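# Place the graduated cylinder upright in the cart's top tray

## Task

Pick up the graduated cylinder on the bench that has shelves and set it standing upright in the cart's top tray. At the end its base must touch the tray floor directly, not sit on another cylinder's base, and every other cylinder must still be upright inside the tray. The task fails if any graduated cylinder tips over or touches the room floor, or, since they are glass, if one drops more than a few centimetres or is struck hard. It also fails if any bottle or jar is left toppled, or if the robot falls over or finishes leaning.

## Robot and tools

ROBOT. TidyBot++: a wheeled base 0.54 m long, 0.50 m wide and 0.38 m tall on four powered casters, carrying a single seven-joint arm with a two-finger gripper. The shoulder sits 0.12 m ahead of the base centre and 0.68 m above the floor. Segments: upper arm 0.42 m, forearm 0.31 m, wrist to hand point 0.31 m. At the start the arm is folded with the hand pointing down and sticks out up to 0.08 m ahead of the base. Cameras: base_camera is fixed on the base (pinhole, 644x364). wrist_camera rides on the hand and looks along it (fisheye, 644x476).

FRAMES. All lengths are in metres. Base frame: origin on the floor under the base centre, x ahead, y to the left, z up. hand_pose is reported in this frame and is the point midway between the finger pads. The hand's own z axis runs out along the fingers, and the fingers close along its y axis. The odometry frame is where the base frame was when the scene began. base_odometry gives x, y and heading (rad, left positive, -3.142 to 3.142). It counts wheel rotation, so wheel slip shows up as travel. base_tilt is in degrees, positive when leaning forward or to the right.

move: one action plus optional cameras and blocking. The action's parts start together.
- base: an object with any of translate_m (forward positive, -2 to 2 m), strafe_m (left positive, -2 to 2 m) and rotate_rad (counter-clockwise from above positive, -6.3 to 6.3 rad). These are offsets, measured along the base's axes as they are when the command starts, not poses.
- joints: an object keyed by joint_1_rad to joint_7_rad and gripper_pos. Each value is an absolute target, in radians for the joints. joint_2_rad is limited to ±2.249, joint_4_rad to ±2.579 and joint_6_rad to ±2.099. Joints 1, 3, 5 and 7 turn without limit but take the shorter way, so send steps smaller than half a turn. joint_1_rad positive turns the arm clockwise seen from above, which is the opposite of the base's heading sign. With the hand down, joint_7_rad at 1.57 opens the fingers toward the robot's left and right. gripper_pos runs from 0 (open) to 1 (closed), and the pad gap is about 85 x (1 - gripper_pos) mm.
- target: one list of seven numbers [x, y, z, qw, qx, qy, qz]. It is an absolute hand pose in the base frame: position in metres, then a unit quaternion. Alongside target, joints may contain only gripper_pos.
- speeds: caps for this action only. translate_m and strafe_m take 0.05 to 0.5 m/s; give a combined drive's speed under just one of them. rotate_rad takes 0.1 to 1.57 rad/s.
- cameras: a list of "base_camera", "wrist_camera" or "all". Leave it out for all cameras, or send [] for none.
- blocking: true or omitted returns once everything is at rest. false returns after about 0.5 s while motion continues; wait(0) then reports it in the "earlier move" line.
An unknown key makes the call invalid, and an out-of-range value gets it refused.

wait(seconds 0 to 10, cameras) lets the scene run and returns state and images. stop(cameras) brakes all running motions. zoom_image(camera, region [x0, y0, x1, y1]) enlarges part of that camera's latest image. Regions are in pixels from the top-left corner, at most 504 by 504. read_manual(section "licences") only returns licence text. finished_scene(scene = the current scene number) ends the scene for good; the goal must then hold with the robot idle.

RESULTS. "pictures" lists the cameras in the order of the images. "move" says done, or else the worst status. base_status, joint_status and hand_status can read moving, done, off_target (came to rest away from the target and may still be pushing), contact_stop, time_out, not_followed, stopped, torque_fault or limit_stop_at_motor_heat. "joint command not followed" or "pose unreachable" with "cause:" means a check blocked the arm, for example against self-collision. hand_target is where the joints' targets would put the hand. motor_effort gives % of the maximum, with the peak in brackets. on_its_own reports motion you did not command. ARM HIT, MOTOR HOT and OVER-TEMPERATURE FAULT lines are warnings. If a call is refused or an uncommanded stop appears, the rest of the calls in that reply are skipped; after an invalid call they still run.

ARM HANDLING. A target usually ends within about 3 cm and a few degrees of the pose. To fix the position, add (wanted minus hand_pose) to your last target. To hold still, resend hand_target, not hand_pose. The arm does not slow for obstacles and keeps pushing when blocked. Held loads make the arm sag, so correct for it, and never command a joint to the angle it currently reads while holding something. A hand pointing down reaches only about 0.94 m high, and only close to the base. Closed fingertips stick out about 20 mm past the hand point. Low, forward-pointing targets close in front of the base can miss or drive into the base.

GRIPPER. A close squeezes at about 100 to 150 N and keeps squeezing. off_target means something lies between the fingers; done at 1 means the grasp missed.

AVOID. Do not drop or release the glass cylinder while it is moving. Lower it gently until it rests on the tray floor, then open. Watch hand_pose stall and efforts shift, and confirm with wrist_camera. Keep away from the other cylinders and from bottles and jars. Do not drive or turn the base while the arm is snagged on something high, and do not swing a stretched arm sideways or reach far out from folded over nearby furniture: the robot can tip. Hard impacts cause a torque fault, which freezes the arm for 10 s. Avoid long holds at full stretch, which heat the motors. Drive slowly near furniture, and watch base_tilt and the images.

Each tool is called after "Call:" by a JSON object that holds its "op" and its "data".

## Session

Call:
{"op": "move", "data": {"joints": {"joint_1_rad":0,"joint_2_rad":-0.6,"joint_3_rad":3.14,"joint_4_rad":-2.2,"joint_5_rad":0,"joint_6_rad":-0.2,"joint_7_rad":1.57}}}

Scene clock: 1.90 s.
move: done
base_odometry: x=+0.000 y=+0.000 heading=+0.000
base_tilt: forward=+0.0 right=-0.5
base_status: not commanded
joint_positions: joint_1_rad=+0.003 joint_2_rad=-0.590 joint_3_rad=+3.153 joint_4_rad=-2.209 joint_5_rad=-0.049 joint_6_rad=-0.233 joint_7_rad=+1.604 gripper_pos=+0.000
joint_status: all done
motor_effort: joint_1_rad=+1(3) joint_2_rad=-1(4) joint_3_rad=+0(1) joint_4_rad=+22(23) joint_5_rad=+1(2) joint_6_rad=+8(8) joint_7_rad=+0(2)
hand_pose: x=+0.4981 y=-0.0014 z=+0.9299 quat_wxyz=(-0.007, +0.799, -0.009, +0.601) (m; base frame)
hand_target: x=+0.4988 y=+0.0021 z=+0.9492 quat_wxyz=(+0.000, +0.783, +0.000, +0.622) (m; base frame)
hand_status: not commanded
pictures: base_camera, wrist_camera

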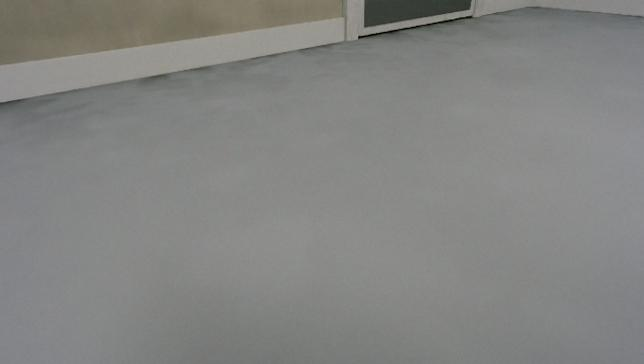

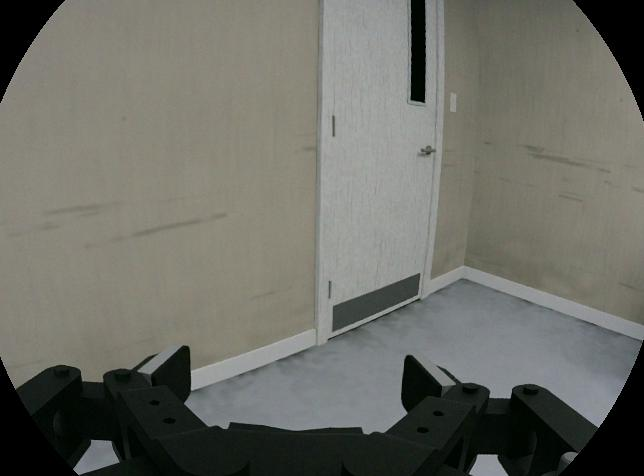

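Call:
{"op": "move", "data": {"joints": {"joint_1_rad":1.2}, "cameras": ["wrist_camera"]}}

Call:
{"op": "move", "data": {"joints": {"joint_1_rad":2.4}, "cameras": ["wrist_camera"]}}

Call:
{"op": "move", "data": {"joints": {"joint_1_rad":3.7}, "cameras": ["wrist_camera"]}}

Call:
{"op": "move", "data": {"joints": {"joint_1_rad":5.0}, "cameras": ["wrist_camera"]}}

Scene clock: 7.17 s.
move: done
base_odometry: x=+0.000 y=+0.000 heading=+0.000
base_tilt: forward=-0.1 right=-0.5
base_status: not commanded
joint_positions: joint_1_rad=+1.185 joint_2_rad=-0.590 joint_3_rad=+3.151 joint_4_rad=-2.209 joint_5_rad=-0.049 joint_6_rad=-0.230 joint_7_rad=+1.604 gripper_pos=+0.000
joint_status: all done
motor_effort: joint_1_rad=+0(2) joint_2_rad=-1(1) joint_3_rad=+0(1) joint_4_rad=+22(23) joint_5_rad=+0(2) joint_6_rad=+8(9) joint_7_rad=+0(1)
hand_pose: x=+0.2623 y=-0.3513 z=+0.9308 quat_wxyz=(+0.329, +0.658, -0.452, +0.504) (m; base frame)
hand_target: x=+0.2586 y=-0.3532 z=+0.9492 quat_wxyz=(+0.351, +0.647, -0.442, +0.513) (m; base frame)
hand_status: not commanded
pictures: wrist_camera

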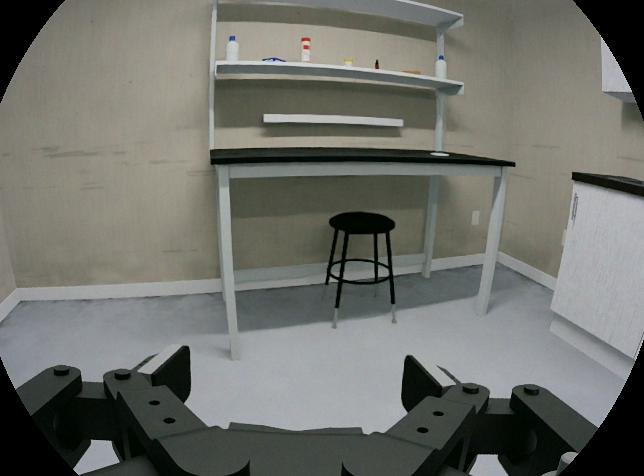

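Scene clock: 9.63 s.
move: done
base_odometry: x=+0.000 y=+0.000 heading=+0.000
base_tilt: forward=+0.0 right=-0.5
base_status: not commanded
joint_positions: joint_1_rad=+2.385 joint_2_rad=-0.590 joint_3_rad=+3.151 joint_4_rad=-2.209 joint_5_rad=-0.049 joint_6_rad=-0.230 joint_7_rad=+1.604 gripper_pos=+0.000
joint_status: all done
motor_effort: joint_1_rad=+1(3) joint_2_rad=-1(1) joint_3_rad=+0(1) joint_4_rad=+22(23) joint_5_rad=+1(1) joint_6_rad=+8(8) joint_7_rad=+0(1)
hand_pose: x=-0.1564 y=-0.2610 z=+0.9308 quat_wxyz=(+0.557, +0.289, -0.744, +0.230) (m; base frame)
hand_target: x=-0.1596 y=-0.2581 z=+0.9492 quat_wxyz=(+0.579, +0.284, -0.730, +0.226) (m; base frame)
hand_status: not commanded
pictures: wrist_camera

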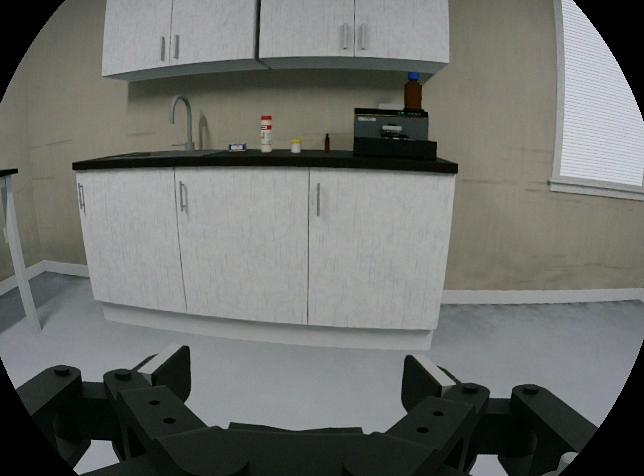

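Scene clock: 12.20 s.
move: done
base_odometry: x=+0.000 y=+0.000 heading=+0.000
base_tilt: forward=+0.0 right=-0.6
base_status: not commanded
joint_positions: joint_1_rad=+3.685 joint_2_rad=-0.590 joint_3_rad=+3.151 joint_4_rad=-2.209 joint_5_rad=-0.049 joint_6_rad=-0.229 joint_7_rad=+1.604 gripper_pos=+0.000
joint_status: all done
motor_effort: joint_1_rad=+1(3) joint_2_rad=-1(1) joint_3_rad=+0(1) joint_4_rad=+22(23) joint_5_rad=+0(2) joint_6_rad=+8(8) joint_7_rad=+0(1)
hand_pose: x=-0.2062 y=+0.1955 z=+0.9309 quat_wxyz=(+0.583, -0.221, -0.767, -0.153) (m; base frame)
hand_target: x=-0.2042 y=+0.1994 z=+0.9492 quat_wxyz=(+0.598, -0.215, -0.753, -0.171) (m; base frame)
hand_status: not commanded
pictures: wrist_camera

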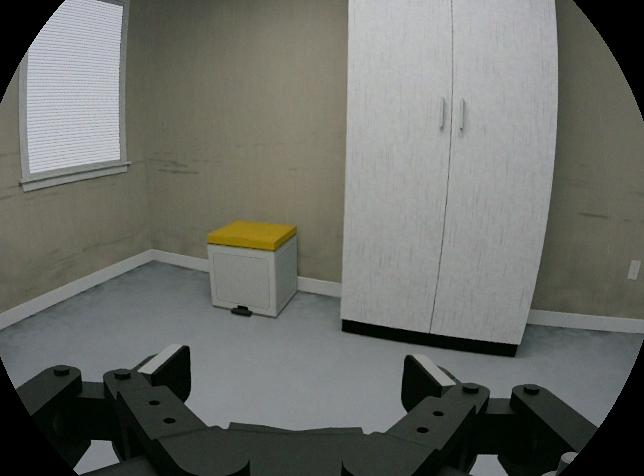

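Scene clock: 14.77 s.
move: done
base_odometry: x=+0.000 y=+0.000 heading=+0.000
base_tilt: forward=+0.0 right=-0.6
base_status: not commanded
joint_positions: joint_1_rad=+4.985 joint_2_rad=-0.590 joint_3_rad=+3.151 joint_4_rad=-2.209 joint_5_rad=-0.049 joint_6_rad=-0.229 joint_7_rad=+1.604 gripper_pos=+0.000
joint_status: all done
motor_effort: joint_1_rad=+1(3) joint_2_rad=-1(1) joint_3_rad=+0(1) joint_4_rad=+22(23) joint_5_rad=+1(2) joint_6_rad=+8(8) joint_7_rad=+1(2)
hand_pose: x=+0.2203 y=+0.3656 z=+0.9309 quat_wxyz=(+0.371, -0.640, -0.477, -0.475) (m; base frame)
hand_target: x=+0.2247 y=+0.3648 z=+0.9492 quat_wxyz=(+0.372, -0.627, -0.469, -0.498) (m; base frame)
hand_status: not commanded
pictures: wrist_camera

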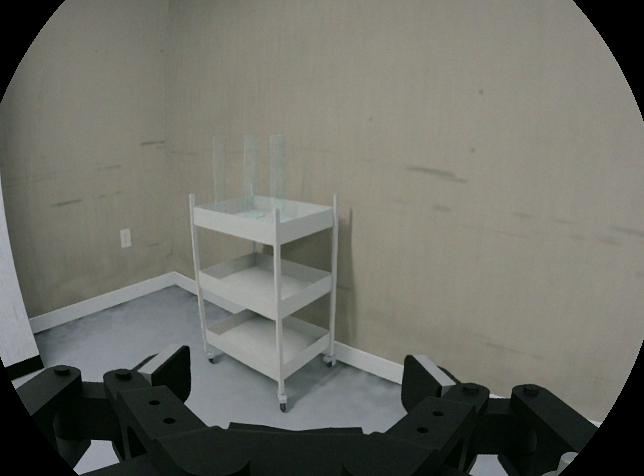

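Call:
{"op": "move", "data": {}}

Scene clock: 52.83 s.
base_odometry: x=+0.000 y=+0.000 heading=+0.000
base_tilt: forward=-0.1 right=-0.5
base_status: not commanded
joint_positions: joint_1_rad=+4.985 joint_2_rad=-0.590 joint_3_rad=+3.151 joint_4_rad=-2.209 joint_5_rad=-0.049 joint_6_rad=-0.229 joint_7_rad=+1.604 gripper_pos=+0.000
joint_status: all done
motor_effort: joint_1_rad=+1(3) joint_2_rad=-1(1) joint_3_rad=+0(1) joint_4_rad=+22(23) joint_5_rad=+0(2) joint_6_rad=+8(8) joint_7_rad=+0(2)
hand_pose: x=+0.2203 y=+0.3656 z=+0.9309 quat_wxyz=(+0.371, -0.640, -0.477, -0.475) (m; base frame)
hand_target: x=+0.2247 y=+0.3648 z=+0.9492 quat_wxyz=(+0.372, -0.627, -0.469, -0.498) (m; base frame)
hand_status: not commanded
pictures: base_camera, wrist_camera

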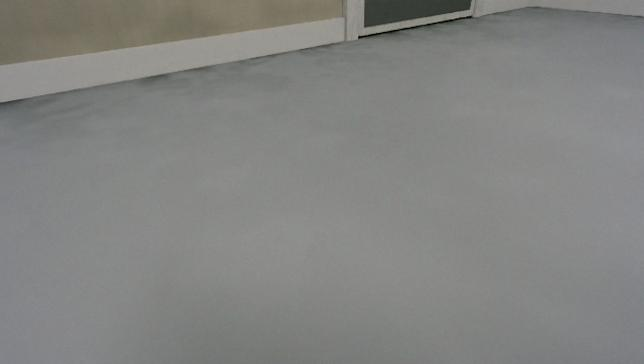

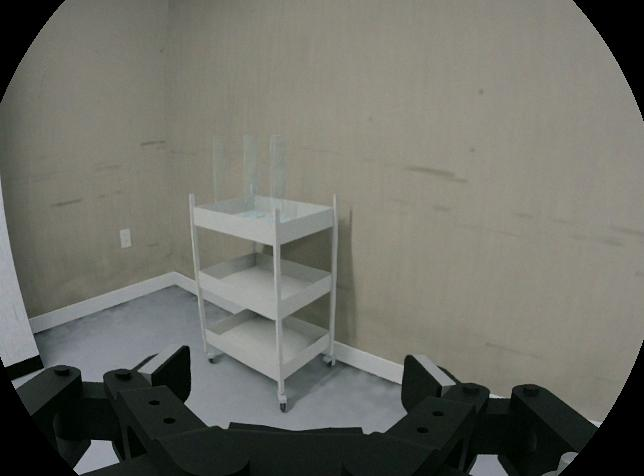

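Call:
{"op": "move", "data": {"base": {"rotate_rad":-0.9}, "speeds": {"rotate_rad":0.8}, "joints": {"joint_1_rad":0.7,"joint_5_rad":0.03,"joint_7_rad":1.54}}}

Call:
{"op": "move", "data": {"joints": {"joint_1_rad":2.0}}}

Scene clock: 60.30 s.
move: done
base_odometry: x=+0.000 y=+0.000 heading=-0.899
base_tilt: forward=+0.0 right=-0.6
base_status: done
joint_positions: joint_1_rad=+6.968 joint_2_rad=-0.590 joint_3_rad=+3.147 joint_4_rad=-2.209 joint_5_rad=-0.022 joint_6_rad=-0.229 joint_7_rad=+1.603 gripper_pos=+0.000
joint_status: all done
motor_effort: joint_1_rad=+0(3) joint_2_rad=-1(2) joint_3_rad=+0(2) joint_4_rad=+22(23) joint_5_rad=+1(3) joint_6_rad=+8(8) joint_7_rad=+0(2)
hand_pose: x=+0.4132 y=-0.2395 z=+0.9309 quat_wxyz=(-0.204, -0.753, +0.265, -0.567) (m; base frame)
hand_target: x=+0.4096 y=-0.2445 z=+0.9492 quat_wxyz=(-0.215, -0.735, +0.270, -0.583) (m; base frame)
hand_status: not commanded
pictures: base_camera, wrist_camera

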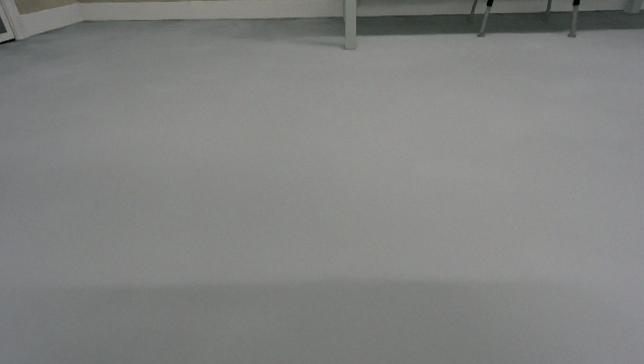

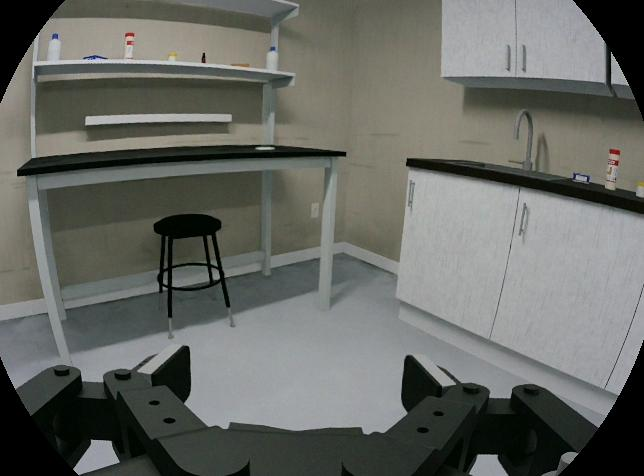

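Scene clock: 62.87 s.
move: done
base_odometry: x=+0.000 y=+0.000 heading=-0.899
base_tilt: forward=+0.0 right=-0.6
base_status: not commanded
joint_positions: joint_1_rad=+8.268 joint_2_rad=-0.590 joint_3_rad=+3.147 joint_4_rad=-2.209 joint_5_rad=-0.021 joint_6_rad=-0.229 joint_7_rad=+1.603 gripper_pos=+0.000
joint_status: all done
motor_effort: joint_1_rad=+1(2) joint_2_rad=-1(1) joint_3_rad=+0(1) joint_4_rad=+22(23) joint_5_rad=+1(2) joint_6_rad=+8(9) joint_7_rad=+1(2)
hand_pose: x=-0.0331 y=-0.3475 z=+0.9309 quat_wxyz=(-0.505, -0.439, +0.666, -0.328) (m; base frame)
hand_target: x=-0.0388 y=-0.3454 z=+0.9492 quat_wxyz=(-0.524, -0.422, +0.660, -0.334) (m; base frame)
hand_status: not commanded
pictures: base_camera, wrist_camera

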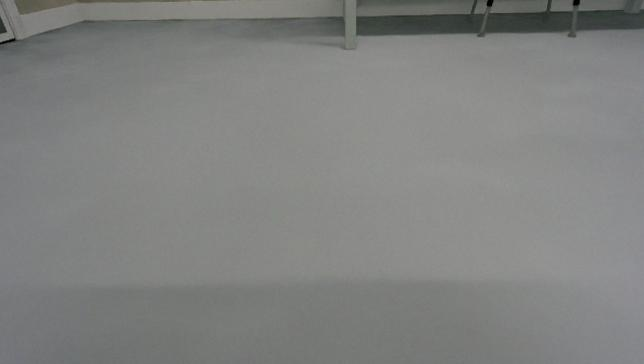

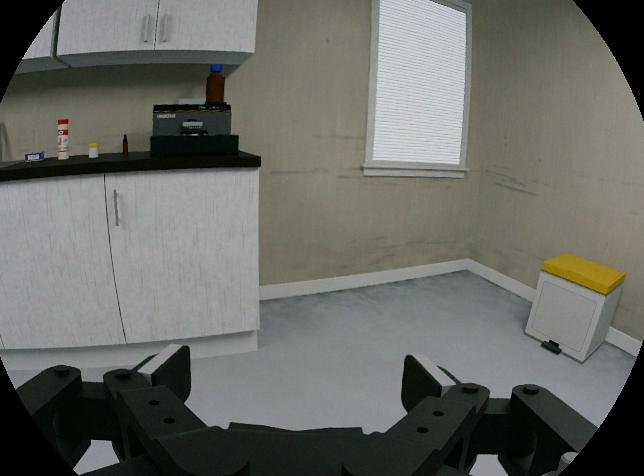

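Call:
{"op": "move", "data": {"base": {"translate_m":0.6,"strafe_m":-1.12}, "joints": {"joint_1_rad":6.283,"joint_2_rad":-0.2,"joint_4_rad":-1.7,"joint_6_rad":-0.06,"joint_5_rad":0.02,"joint_7_rad":1.54}}}

Scene clock: 71.77 s.
move: done
base_odometry: x=-0.503 y=-1.167 heading=-0.900
base_tilt: forward=-0.1 right=-0.6
base_status: done
joint_positions: joint_1_rad=+6.298 joint_2_rad=-0.214 joint_3_rad=+3.147 joint_4_rad=-1.715 joint_5_rad=-0.020 joint_6_rad=-0.090 joint_7_rad=+1.602 gripper_pos=+0.000
joint_status: all done
motor_effort: joint_1_rad=+0(2) joint_2_rad=-13(15) joint_3_rad=-1(2) joint_4_rad=+22(24) joint_5_rad=+0(2) joint_6_rad=+8(9) joint_7_rad=+0(2)
hand_pose: x=+0.6546 y=-0.0089 z=+1.1081 quat_wxyz=(-0.010, -0.715, +0.003, -0.699) (m; base frame)
hand_target: x=+0.6602 y=+0.0021 z=+1.1198 quat_wxyz=(+0.004, -0.703, +0.004, -0.711) (m; base frame)
hand_status: not commanded
pictures: base_camera, wrist_camera

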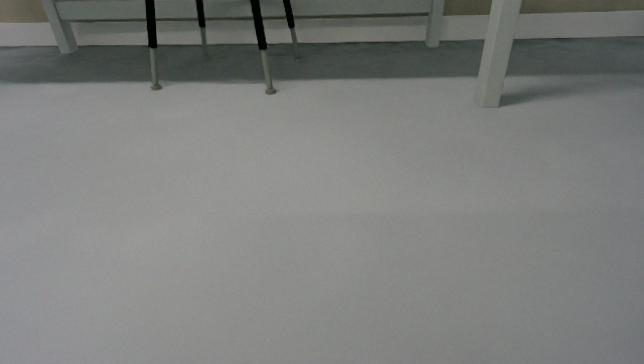

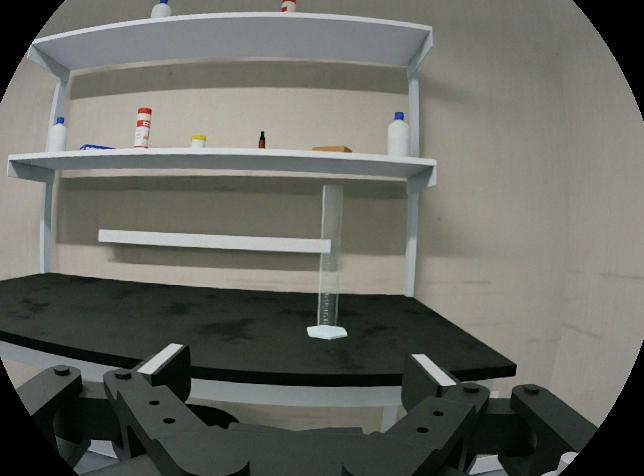

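Call:
{"op": "move", "data": {"base": {"translate_m":0.35}, "joints": {"joint_1_rad":6.265,"joint_2_rad":-0.092,"joint_4_rad":-1.632,"joint_6_rad":0.01,"joint_5_rad":0.02,"joint_7_rad":1.52}}}

Scene clock: 92.40 s.
move: done
base_odometry: x=-0.286 y=-1.441 heading=-0.901
base_tilt: forward=+0.1 right=-0.6
base_status: done
joint_positions: joint_1_rad=+6.281 joint_2_rad=-0.096 joint_3_rad=+3.147 joint_4_rad=-1.641 joint_5_rad=-0.020 joint_6_rad=-0.017 joint_7_rad=+1.583 gripper_pos=+0.000
joint_status: all done
motor_effort: joint_1_rad=+1(2) joint_2_rad=-18(21) joint_3_rad=+0(1) joint_4_rad=+23(23) joint_5_rad=+1(2) joint_6_rad=+8(9) joint_7_rad=+0(1)
hand_pose: x=+0.7043 y=-0.0002 z=+1.1116 quat_wxyz=(+0.002, -0.704, +0.004, -0.710) (m; base frame)
hand_target: x=+0.7054 y=+0.0131 z=+1.1232 quat_wxyz=(+0.018, -0.693, +0.004, -0.721) (m; base frame)
hand_status: not commanded
pictures: base_camera, wrist_camera

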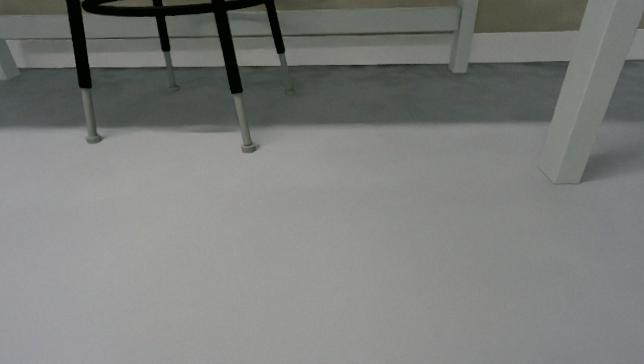

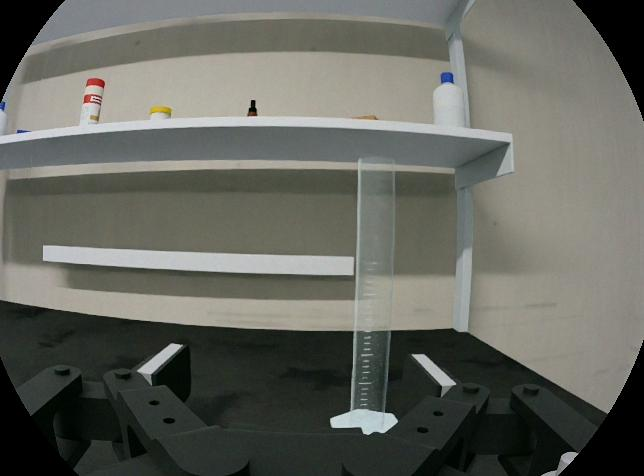

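Call:
{"op": "move", "data": {"base": {"translate_m":0.13,"strafe_m":-0.072}, "speeds": {"translate_m":0.2}}}

Scene clock: 103.47 s.
move: done
base_odometry: x=-0.261 y=-1.588 heading=-0.900
base_tilt: forward=+0.0 right=-0.6
base_status: done
joint_positions: joint_1_rad=+6.278 joint_2_rad=-0.097 joint_3_rad=+3.146 joint_4_rad=-1.641 joint_5_rad=-0.020 joint_6_rad=-0.016 joint_7_rad=+1.582 gripper_pos=+0.000
joint_status: not commanded
motor_effort: joint_1_rad=+1(3) joint_2_rad=-18(20) joint_3_rad=-1(2) joint_4_rad=+22(23) joint_5_rad=+0(2) joint_6_rad=+8(9) joint_7_rad=+0(2)
hand_pose: x=+0.7039 y=+0.0018 z=+1.1122 quat_wxyz=(+0.004, -0.703, +0.003, -0.711) (m; base frame)
hand_target: x=+0.7054 y=+0.0131 z=+1.1232 quat_wxyz=(+0.018, -0.693, +0.004, -0.721) (m; base frame)
hand_status: not commanded
pictures: base_camera, wrist_camera

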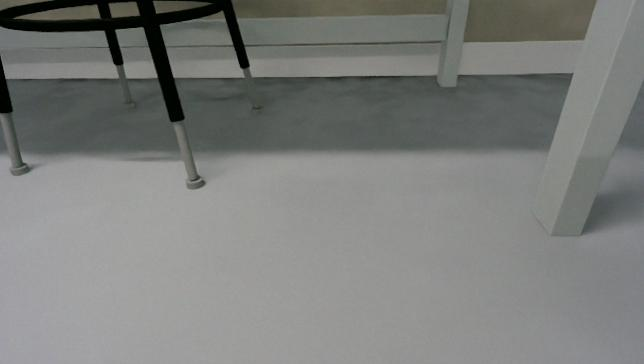

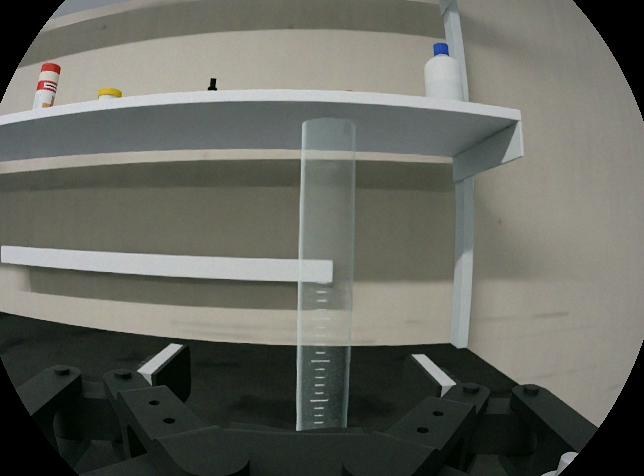

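Call:
{"op": "move", "data": {"base": {"translate_m":0.08,"strafe_m":-0.015}, "speeds": {"translate_m":0.1}, "cameras": ["wrist_camera"]}}

Scene clock: 106.90 s.
move: done
base_odometry: x=-0.223 y=-1.660 heading=-0.901
base_tilt: forward=+0.0 right=-0.6
base_status: done
joint_positions: joint_1_rad=+6.277 joint_2_rad=-0.097 joint_3_rad=+3.146 joint_4_rad=-1.641 joint_5_rad=-0.020 joint_6_rad=-0.016 joint_7_rad=+1.582 gripper_pos=+0.000
joint_status: not commanded
motor_effort: joint_1_rad=+1(2) joint_2_rad=-17(21) joint_3_rad=+0(2) joint_4_rad=+22(23) joint_5_rad=+0(2) joint_6_rad=+8(9) joint_7_rad=+0(1)
hand_pose: x=+0.7038 y=+0.0024 z=+1.1126 quat_wxyz=(+0.004, -0.703, +0.002, -0.711) (m; base frame)
hand_target: x=+0.7054 y=+0.0131 z=+1.1232 quat_wxyz=(+0.018, -0.693, +0.004, -0.721) (m; base frame)
hand_status: not commanded
pictures: wrist_camera

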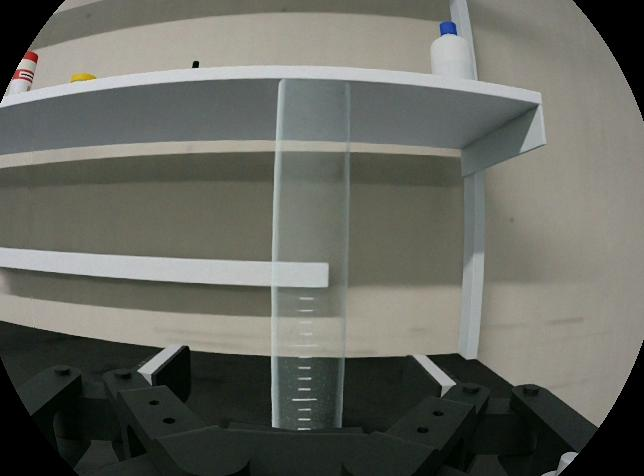

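Call:
{"op": "move", "data": {"base": {"translate_m":0.05,"strafe_m":-0.005}, "speeds": {"translate_m":0.06}, "cameras": ["wrist_camera"]}}

Scene clock: 111.47 s.
move: done
base_odometry: x=-0.196 y=-1.703 heading=-0.901
base_tilt: forward=+0.0 right=-0.6
base_status: done
joint_positions: joint_1_rad=+6.277 joint_2_rad=-0.098 joint_3_rad=+3.146 joint_4_rad=-1.641 joint_5_rad=-0.020 joint_6_rad=-0.016 joint_7_rad=+1.582 gripper_pos=+0.000
joint_status: not commanded
motor_effort: joint_1_rad=+1(3) joint_2_rad=-17(20) joint_3_rad=-1(2) joint_4_rad=+22(23) joint_5_rad=+2(2) joint_6_rad=+8(9) joint_7_rad=+1(1)
hand_pose: x=+0.7036 y=+0.0024 z=+1.1129 quat_wxyz=(+0.004, -0.703, +0.002, -0.711) (m; base frame)
hand_target: x=+0.7054 y=+0.0131 z=+1.1232 quat_wxyz=(+0.018, -0.693, +0.004, -0.721) (m; base frame)
hand_status: not commanded
pictures: wrist_camera

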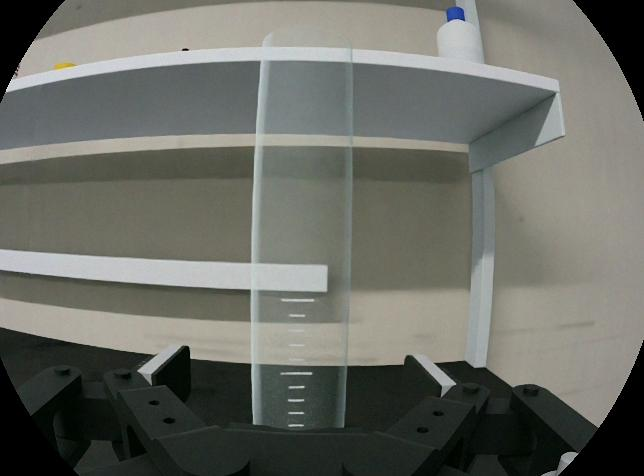

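Call:
{"op": "move", "data": {"base": {"translate_m":0.02,"strafe_m":-0.002}, "speeds": {"translate_m":0.05}, "cameras": ["wrist_camera"]}}

Call:
{"op": "move", "data": {"joints": {"gripper_pos":0.42}, "cameras": ["wrist_camera"]}}

Scene clock: 116.00 s.
move: done
base_odometry: x=-0.185 y=-1.720 heading=-0.901
base_tilt: forward=+0.0 right=-0.6
base_status: done
joint_positions: joint_1_rad=+6.277 joint_2_rad=-0.098 joint_3_rad=+3.146 joint_4_rad=-1.641 joint_5_rad=-0.020 joint_6_rad=-0.016 joint_7_rad=+1.582 gripper_pos=+0.000
joint_status: not commanded
motor_effort: joint_1_rad=+1(2) joint_2_rad=-17(21) joint_3_rad=-1(1) joint_4_rad=+22(23) joint_5_rad=+0(2) joint_6_rad=+8(9) joint_7_rad=+1(1)
hand_pose: x=+0.7033 y=+0.0024 z=+1.1132 quat_wxyz=(+0.004, -0.703, +0.002, -0.711) (m; base frame)
hand_target: x=+0.7054 y=+0.0131 z=+1.1232 quat_wxyz=(+0.018, -0.693, +0.004, -0.721) (m; base frame)
hand_status: not commanded
pictures: wrist_camera

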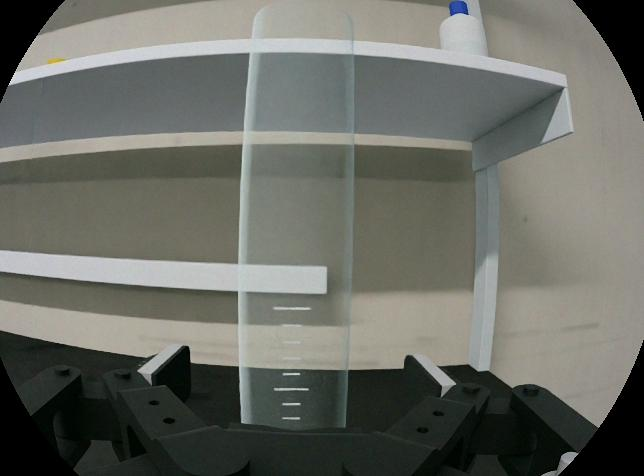

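Scene clock: 116.77 s.
move: done
base_odometry: x=-0.185 y=-1.720 heading=-0.901
base_tilt: forward=-0.1 right=-0.6
base_status: not commanded
joint_positions: joint_1_rad=+6.277 joint_2_rad=-0.098 joint_3_rad=+3.146 joint_4_rad=-1.641 joint_5_rad=-0.020 joint_6_rad=-0.016 joint_7_rad=+1.582 gripper_pos=+0.420
joint_status: all done
motor_effort: joint_1_rad=+0(2) joint_2_rad=-18(18) joint_3_rad=-1(1) joint_4_rad=+22(23) joint_5_rad=+0(2) joint_6_rad=+8(9) joint_7_rad=+1(2)
hand_pose: x=+0.7033 y=+0.0024 z=+1.1132 quat_wxyz=(+0.004, -0.703, +0.002, -0.711) (m; base frame)
hand_target: x=+0.7054 y=+0.0131 z=+1.1232 quat_wxyz=(+0.018, -0.693, +0.004, -0.721) (m; base frame)
hand_status: not commanded
pictures: wrist_camera

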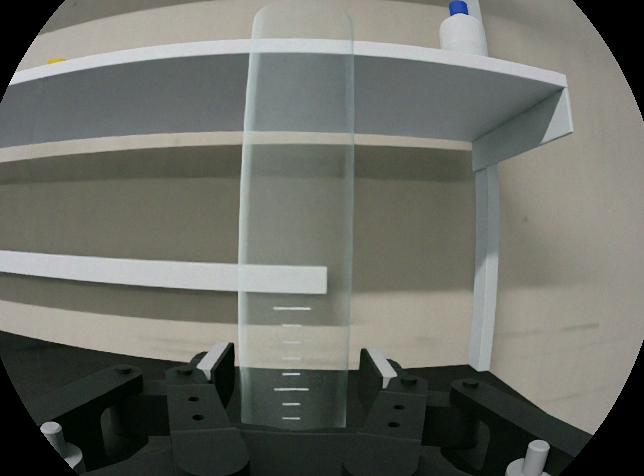

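Call:
{"op": "move", "data": {"joints": {"gripper_pos":0.56}, "cameras": ["wrist_camera"]}}

Call:
{"op": "move", "data": {"joints": {"gripper_pos":0.75}, "cameras": ["wrist_camera"]}}

Scene clock: 119.97 s.
move: done
base_odometry: x=-0.185 y=-1.720 heading=-0.901
base_tilt: forward=+0.0 right=-0.6
base_status: not commanded
joint_positions: joint_1_rad=+6.277 joint_2_rad=-0.098 joint_3_rad=+3.146 joint_4_rad=-1.641 joint_5_rad=-0.020 joint_6_rad=-0.016 joint_7_rad=+1.582 gripper_pos=+0.547
joint_status: all done
motor_effort: joint_1_rad=+1(1) joint_2_rad=-18(18) joint_3_rad=+0(1) joint_4_rad=+22(23) joint_5_rad=+0(1) joint_6_rad=+8(9) joint_7_rad=+1(1)
hand_pose: x=+0.7033 y=+0.0024 z=+1.1133 quat_wxyz=(+0.004, -0.703, +0.002, -0.712) (m; base frame)
hand_target: x=+0.7054 y=+0.0131 z=+1.1232 quat_wxyz=(+0.018, -0.693, +0.004, -0.721) (m; base frame)
hand_status: not commanded
pictures: wrist_camera

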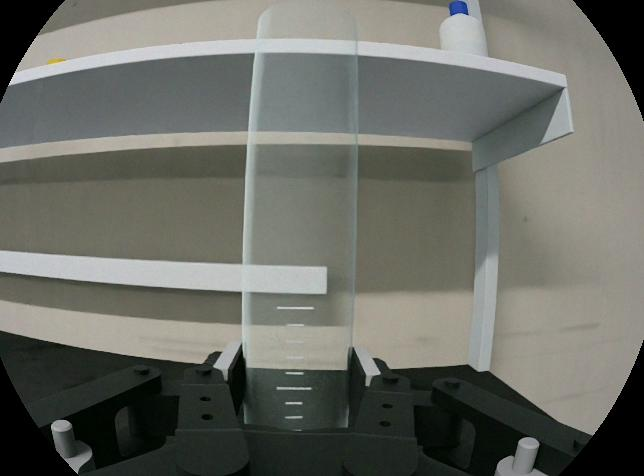

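Scene clock: 120.57 s.
move: off_target
base_odometry: x=-0.185 y=-1.720 heading=-0.901
base_tilt: forward=+0.1 right=-0.6
base_status: not commanded
joint_positions: joint_1_rad=+6.277 joint_2_rad=-0.098 joint_3_rad=+3.146 joint_4_rad=-1.641 joint_5_rad=-0.020 joint_6_rad=-0.016 joint_7_rad=+1.582 gripper_pos=+0.563
joint_status: gripper_pos off_target (ended at +0.563, target +0.750)
motor_effort: joint_1_rad=+1(1) joint_2_rad=-17(18) joint_3_rad=+0(1) joint_4_rad=+22(23) joint_5_rad=+0(1) joint_6_rad=+8(9) joint_7_rad=+1(1)
hand_pose: x=+0.7033 y=+0.0024 z=+1.1134 quat_wxyz=(+0.004, -0.703, +0.002, -0.712) (m; base frame)
hand_target: x=+0.7054 y=+0.0131 z=+1.1232 quat_wxyz=(+0.018, -0.693, +0.004, -0.721) (m; base frame)
hand_status: not commanded
pictures: wrist_camera

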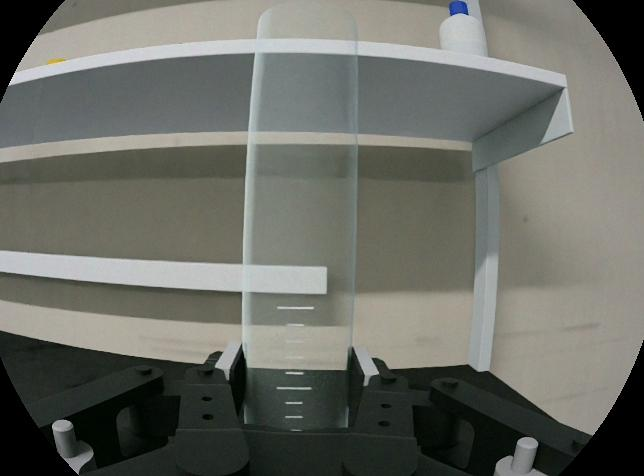

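Call:
{"op": "move", "data": {"joints": {"joint_2_rad":-0.09,"joint_4_rad":-1.57,"joint_6_rad":-0.045}, "cameras": ["wrist_camera"]}}

Call:
{"op": "move", "data": {"joints": {"joint_2_rad":-0.092,"joint_4_rad":-1.5,"joint_6_rad":-0.11}, "cameras": ["wrist_camera"]}}

Scene clock: 127.37 s.
move: done
base_odometry: x=-0.185 y=-1.720 heading=-0.901
base_tilt: forward=+0.0 right=-0.6
base_status: not commanded
joint_positions: joint_1_rad=+6.277 joint_2_rad=-0.091 joint_3_rad=+3.146 joint_4_rad=-1.594 joint_5_rad=-0.020 joint_6_rad=-0.040 joint_7_rad=+1.581 gripper_pos=+0.563
joint_status: all done
motor_effort: joint_1_rad=+1(2) joint_2_rad=-20(22) joint_3_rad=+0(1) joint_4_rad=+24(26) joint_5_rad=+0(1) joint_6_rad=+10(11) joint_7_rad=+0(1)
hand_pose: x=+0.7055 y=+0.0026 z=+1.1308 quat_wxyz=(+0.005, -0.697, +0.003, -0.717) (m; base frame)
hand_target: x=+0.7051 y=+0.0127 z=+1.1436 quat_wxyz=(+0.018, -0.691, +0.004, -0.723) (m; base frame)
hand_status: not commanded
pictures: wrist_camera

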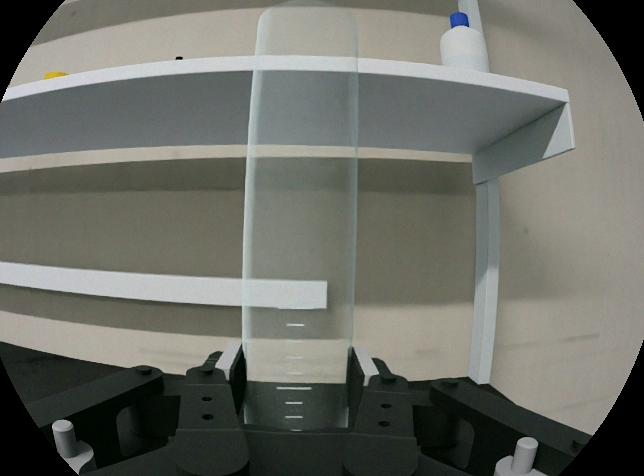

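Scene clock: 128.20 s.
move: done
base_odometry: x=-0.185 y=-1.720 heading=-0.901
base_tilt: forward=+0.0 right=-0.6
base_status: not commanded
joint_positions: joint_1_rad=+6.277 joint_2_rad=-0.091 joint_3_rad=+3.146 joint_4_rad=-1.521 joint_5_rad=-0.020 joint_6_rad=-0.086 joint_7_rad=+1.581 gripper_pos=+0.563
joint_status: all done
motor_effort: joint_1_rad=+1(1) joint_2_rad=-20(21) joint_3_rad=-1(1) joint_4_rad=+25(26) joint_5_rad=+1(2) joint_6_rad=+11(11) joint_7_rad=+0(1)
hand_pose: x=+0.7027 y=+0.0029 z=+1.1625 quat_wxyz=(+0.005, -0.687, +0.002, -0.726) (m; base frame)
hand_target: x=+0.7013 y=+0.0123 z=+1.1682 quat_wxyz=(+0.018, -0.688, +0.005, -0.725) (m; base frame)
hand_status: not commanded
pictures: wrist_camera

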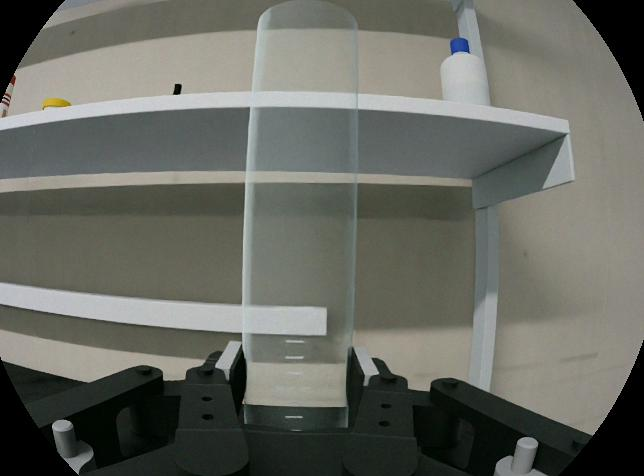

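Call:
{"op": "move", "data": {"base": {"translate_m":-0.6}, "speeds": {"translate_m":0.25}, "cameras": ["wrist_camera"]}}

Call:
{"op": "move", "data": {"base": {"translate_m":-0.08,"strafe_m":1.4}, "speeds": {"strafe_m":0.4}, "joints": {"joint_2_rad":-0.2,"joint_4_rad":-1.93,"joint_6_rad":0.24}}}

Scene clock: 143.00 s.
move: done
base_odometry: x=-0.558 y=-1.250 heading=-0.901
base_tilt: forward=+0.0 right=-0.6
base_status: done
joint_positions: joint_1_rad=+6.275 joint_2_rad=-0.090 joint_3_rad=+3.145 joint_4_rad=-1.520 joint_5_rad=-0.020 joint_6_rad=-0.087 joint_7_rad=+1.581 gripper_pos=+0.563
joint_status: not commanded
motor_effort: joint_1_rad=+1(3) joint_2_rad=-20(24) joint_3_rad=-1(2) joint_4_rad=+24(26) joint_5_rad=+1(2) joint_6_rad=+10(11) joint_7_rad=+1(2)
hand_pose: x=+0.7032 y=+0.0047 z=+1.1616 quat_wxyz=(+0.006, -0.688, +0.001, -0.726) (m; base frame)
hand_target: x=+0.7013 y=+0.0123 z=+1.1682 quat_wxyz=(+0.018, -0.688, +0.005, -0.725) (m; base frame)
hand_status: not commanded
pictures: wrist_camera

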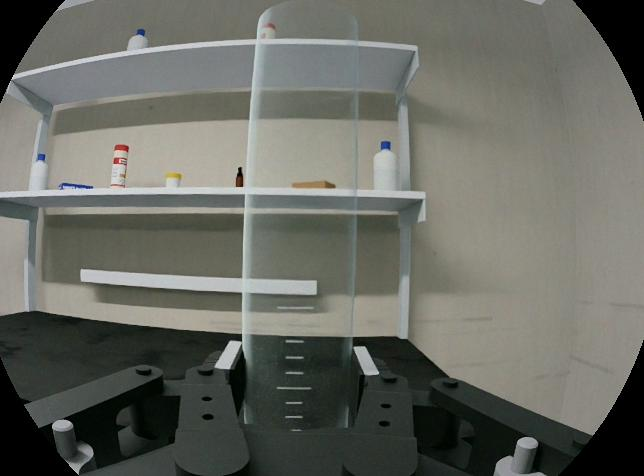

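Scene clock: 147.47 s.
move: done
base_odometry: x=+0.490 y=-0.318 heading=-0.901
base_tilt: forward=+0.0 right=-0.6
base_status: done
joint_positions: joint_1_rad=+6.271 joint_2_rad=-0.179 joint_3_rad=+3.140 joint_4_rad=-1.922 joint_5_rad=-0.020 joint_6_rad=+0.198 joint_7_rad=+1.581 gripper_pos=+0.563
joint_status: all done
motor_effort: joint_1_rad=+1(3) joint_2_rad=-17(21) joint_3_rad=+0(4) joint_4_rad=+25(27) joint_5_rad=+1(2) joint_6_rad=+10(11) joint_7_rad=+0(2)
hand_pose: x=+0.6649 y=+0.0077 z=+1.0498 quat_wxyz=(+0.007, -0.698, +0.000, -0.716) (m; base frame)
hand_target: x=+0.6559 y=+0.0136 z=+1.0695 quat_wxyz=(+0.020, -0.678, +0.002, -0.735) (m; base frame)
hand_status: not commanded
pictures: base_camera, wrist_camera

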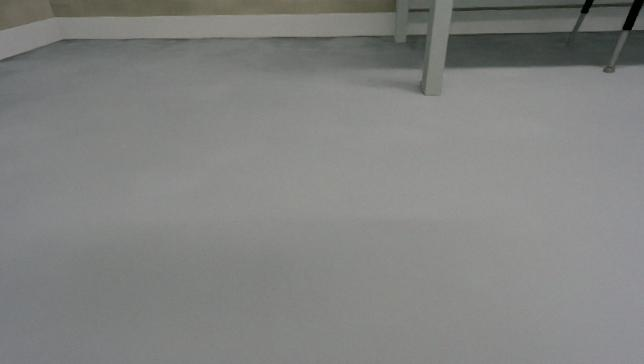

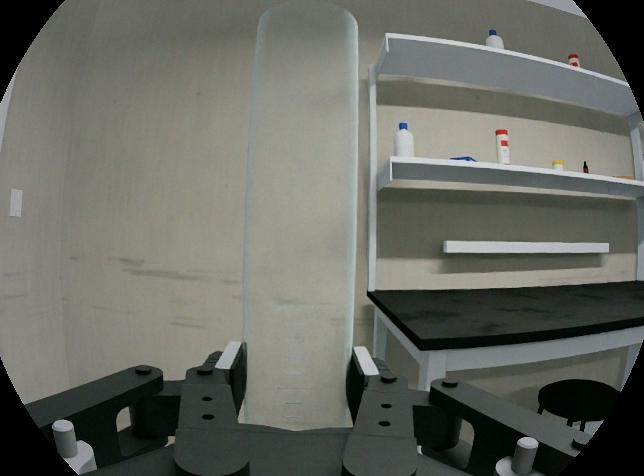

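Call:
{"op": "move", "data": {"base": {"rotate_rad":2.54}, "speeds": {"rotate_rad":0.7}, "joints": {"joint_2_rad":-0.2,"joint_4_rad":-1.94,"joint_6_rad":0.27}}}

Scene clock: 155.20 s.
move: done
base_odometry: x=+0.490 y=-0.318 heading=+1.639
base_tilt: forward=-0.1 right=-0.6
base_status: done
joint_positions: joint_1_rad=+6.268 joint_2_rad=-0.180 joint_3_rad=+3.138 joint_4_rad=-1.934 joint_5_rad=-0.020 joint_6_rad=+0.233 joint_7_rad=+1.581 gripper_pos=+0.563
joint_status: all done
motor_effort: joint_1_rad=+1(3) joint_2_rad=-17(17) joint_3_rad=-1(3) joint_4_rad=+24(26) joint_5_rad=+1(2) joint_6_rad=+10(11) joint_7_rad=+1(2)
hand_pose: x=+0.6637 y=+0.0104 z=+1.0541 quat_wxyz=(+0.008, -0.689, -0.002, -0.725) (m; base frame)
hand_target: x=+0.6548 y=+0.0137 z=+1.0725 quat_wxyz=(+0.021, -0.671, +0.002, -0.742) (m; base frame)
hand_status: not commanded
pictures: base_camera, wrist_camera

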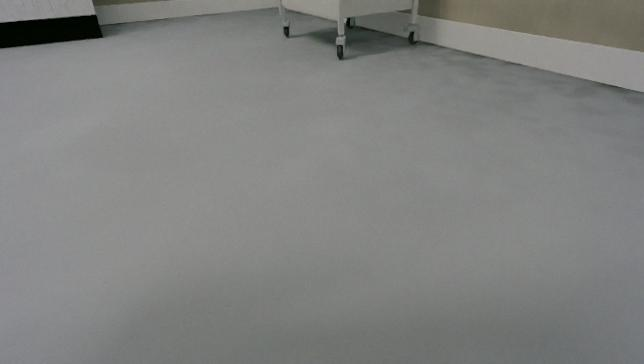

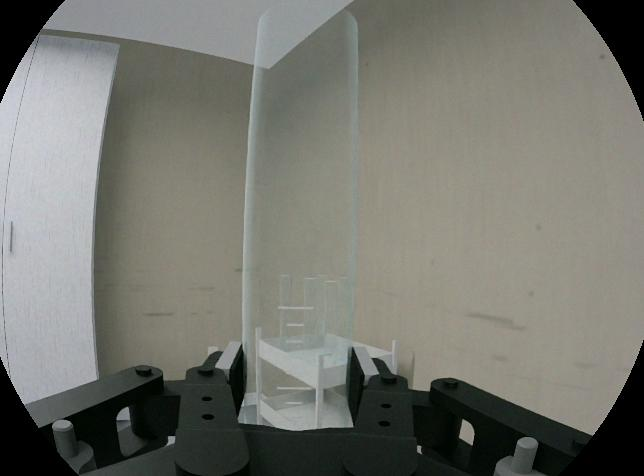

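Call:
{"op": "zoom_image", "data": {"camera": "wrist_camera", "region": [200, 250, 440, 440]}}

Scaled by 2.100.

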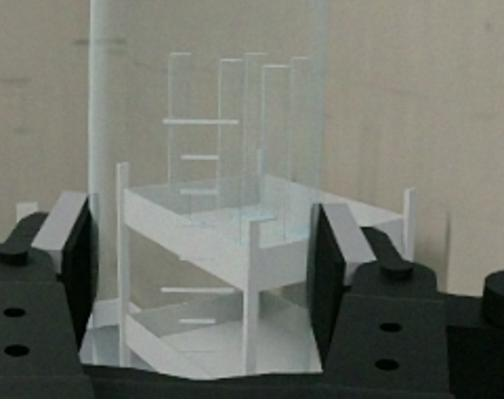

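Call:
{"op": "move", "data": {"base": {"rotate_rad":-1.0}, "speeds": {"rotate_rad":0.7}}}

Call:
{"op": "move", "data": {"base": {"translate_m":-0.07,"strafe_m":1.63}, "speeds": {"strafe_m":0.35}}}

Scene clock: 185.77 s.
move: done
base_odometry: x=+0.490 y=-0.318 heading=+0.640
base_tilt: forward=+0.0 right=-0.6
base_status: done
joint_positions: joint_1_rad=+6.267 joint_2_rad=-0.180 joint_3_rad=+3.142 joint_4_rad=-1.934 joint_5_rad=-0.020 joint_6_rad=+0.233 joint_7_rad=+1.581 gripper_pos=+0.563
joint_status: not commanded
motor_effort: joint_1_rad=+1(3) joint_2_rad=-16(18) joint_3_rad=+0(3) joint_4_rad=+24(25) joint_5_rad=+1(2) joint_6_rad=+10(11) joint_7_rad=+1(1)
hand_pose: x=+0.6637 y=+0.0087 z=+1.0541 quat_wxyz=(+0.008, -0.689, -0.001, -0.725) (m; base frame)
hand_target: x=+0.6548 y=+0.0137 z=+1.0725 quat_wxyz=(+0.021, -0.671, +0.002, -0.742) (m; base frame)
hand_status: not commanded
pictures: base_camera, wrist_camera

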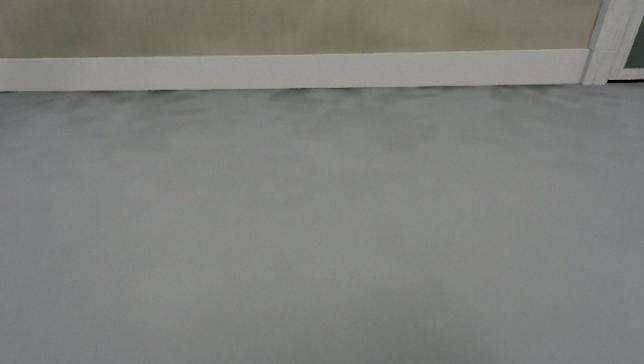

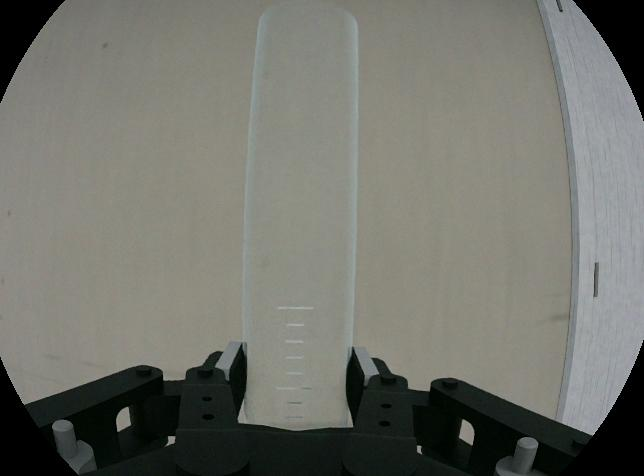

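Scene clock: 191.33 s.
move: done
base_odometry: x=-0.539 y=+0.949 heading=+0.639
base_tilt: forward=+0.0 right=-0.6
base_status: done
joint_positions: joint_1_rad=+6.267 joint_2_rad=-0.180 joint_3_rad=+3.139 joint_4_rad=-1.934 joint_5_rad=-0.020 joint_6_rad=+0.233 joint_7_rad=+1.581 gripper_pos=+0.563
joint_status: not commanded
motor_effort: joint_1_rad=+1(3) joint_2_rad=-16(17) joint_3_rad=-1(4) joint_4_rad=+25(25) joint_5_rad=+0(2) joint_6_rad=+10(11) joint_7_rad=+0(2)
hand_pose: x=+0.6636 y=+0.0104 z=+1.0542 quat_wxyz=(+0.009, -0.689, -0.002, -0.725) (m; base frame)
hand_target: x=+0.6548 y=+0.0137 z=+1.0725 quat_wxyz=(+0.021, -0.671, +0.002, -0.742) (m; base frame)
hand_status: not commanded
pictures: base_camera, wrist_camera

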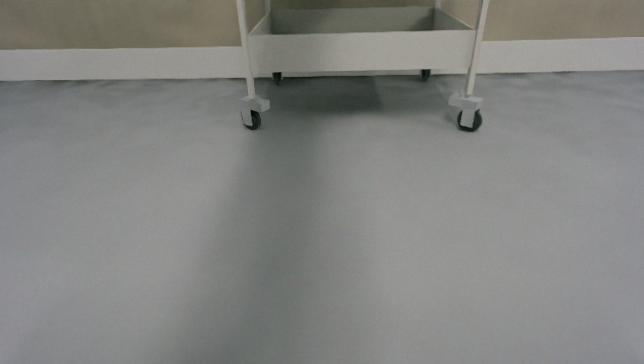

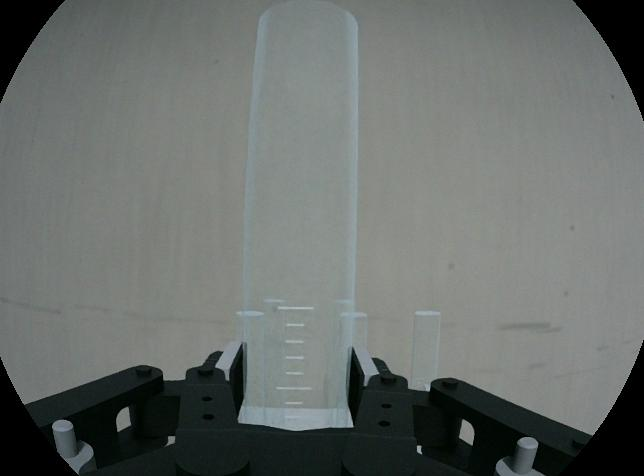

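Call:
{"op": "move", "data": {"joints": {"joint_6_rad":-0.4}}}

Scene clock: 200.73 s.
move: done
base_odometry: x=-0.539 y=+0.949 heading=+0.639
base_tilt: forward=-0.1 right=-0.6
base_status: not commanded
joint_positions: joint_1_rad=+6.267 joint_2_rad=-0.187 joint_3_rad=+3.139 joint_4_rad=-1.944 joint_5_rad=-0.020 joint_6_rad=-0.375 joint_7_rad=+1.581 gripper_pos=+0.563
joint_status: all done
motor_effort: joint_1_rad=+0(1) joint_2_rad=-15(17) joint_3_rad=+0(1) joint_4_rad=+24(26) joint_5_rad=+0(2) joint_6_rad=+8(11) joint_7_rad=+1(2)
hand_pose: x=+0.6129 y=+0.0131 z=+0.8714 quat_wxyz=(+0.010, -0.875, -0.006, -0.484) (m; base frame)
hand_target: x=+0.6074 y=+0.0086 z=+0.8735 quat_wxyz=(+0.009, -0.877, +0.007, -0.480) (m; base frame)
hand_status: not commanded
pictures: base_camera, wrist_camera

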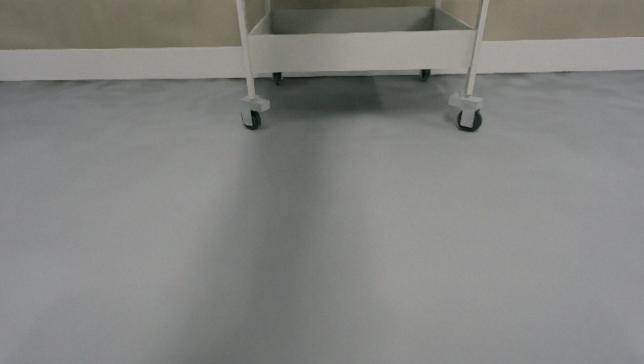

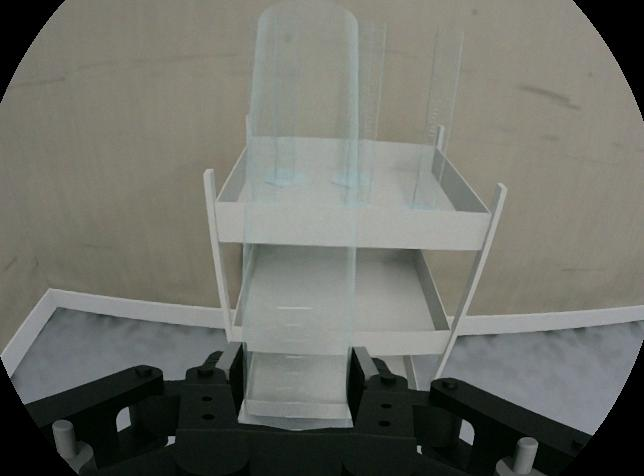

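Call:
{"op": "zoom_image", "data": {"camera": "wrist_camera", "region": [190, 0, 520, 260]}}

Scaled by 1.527.

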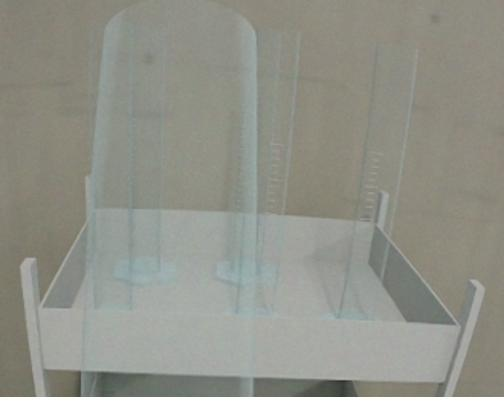

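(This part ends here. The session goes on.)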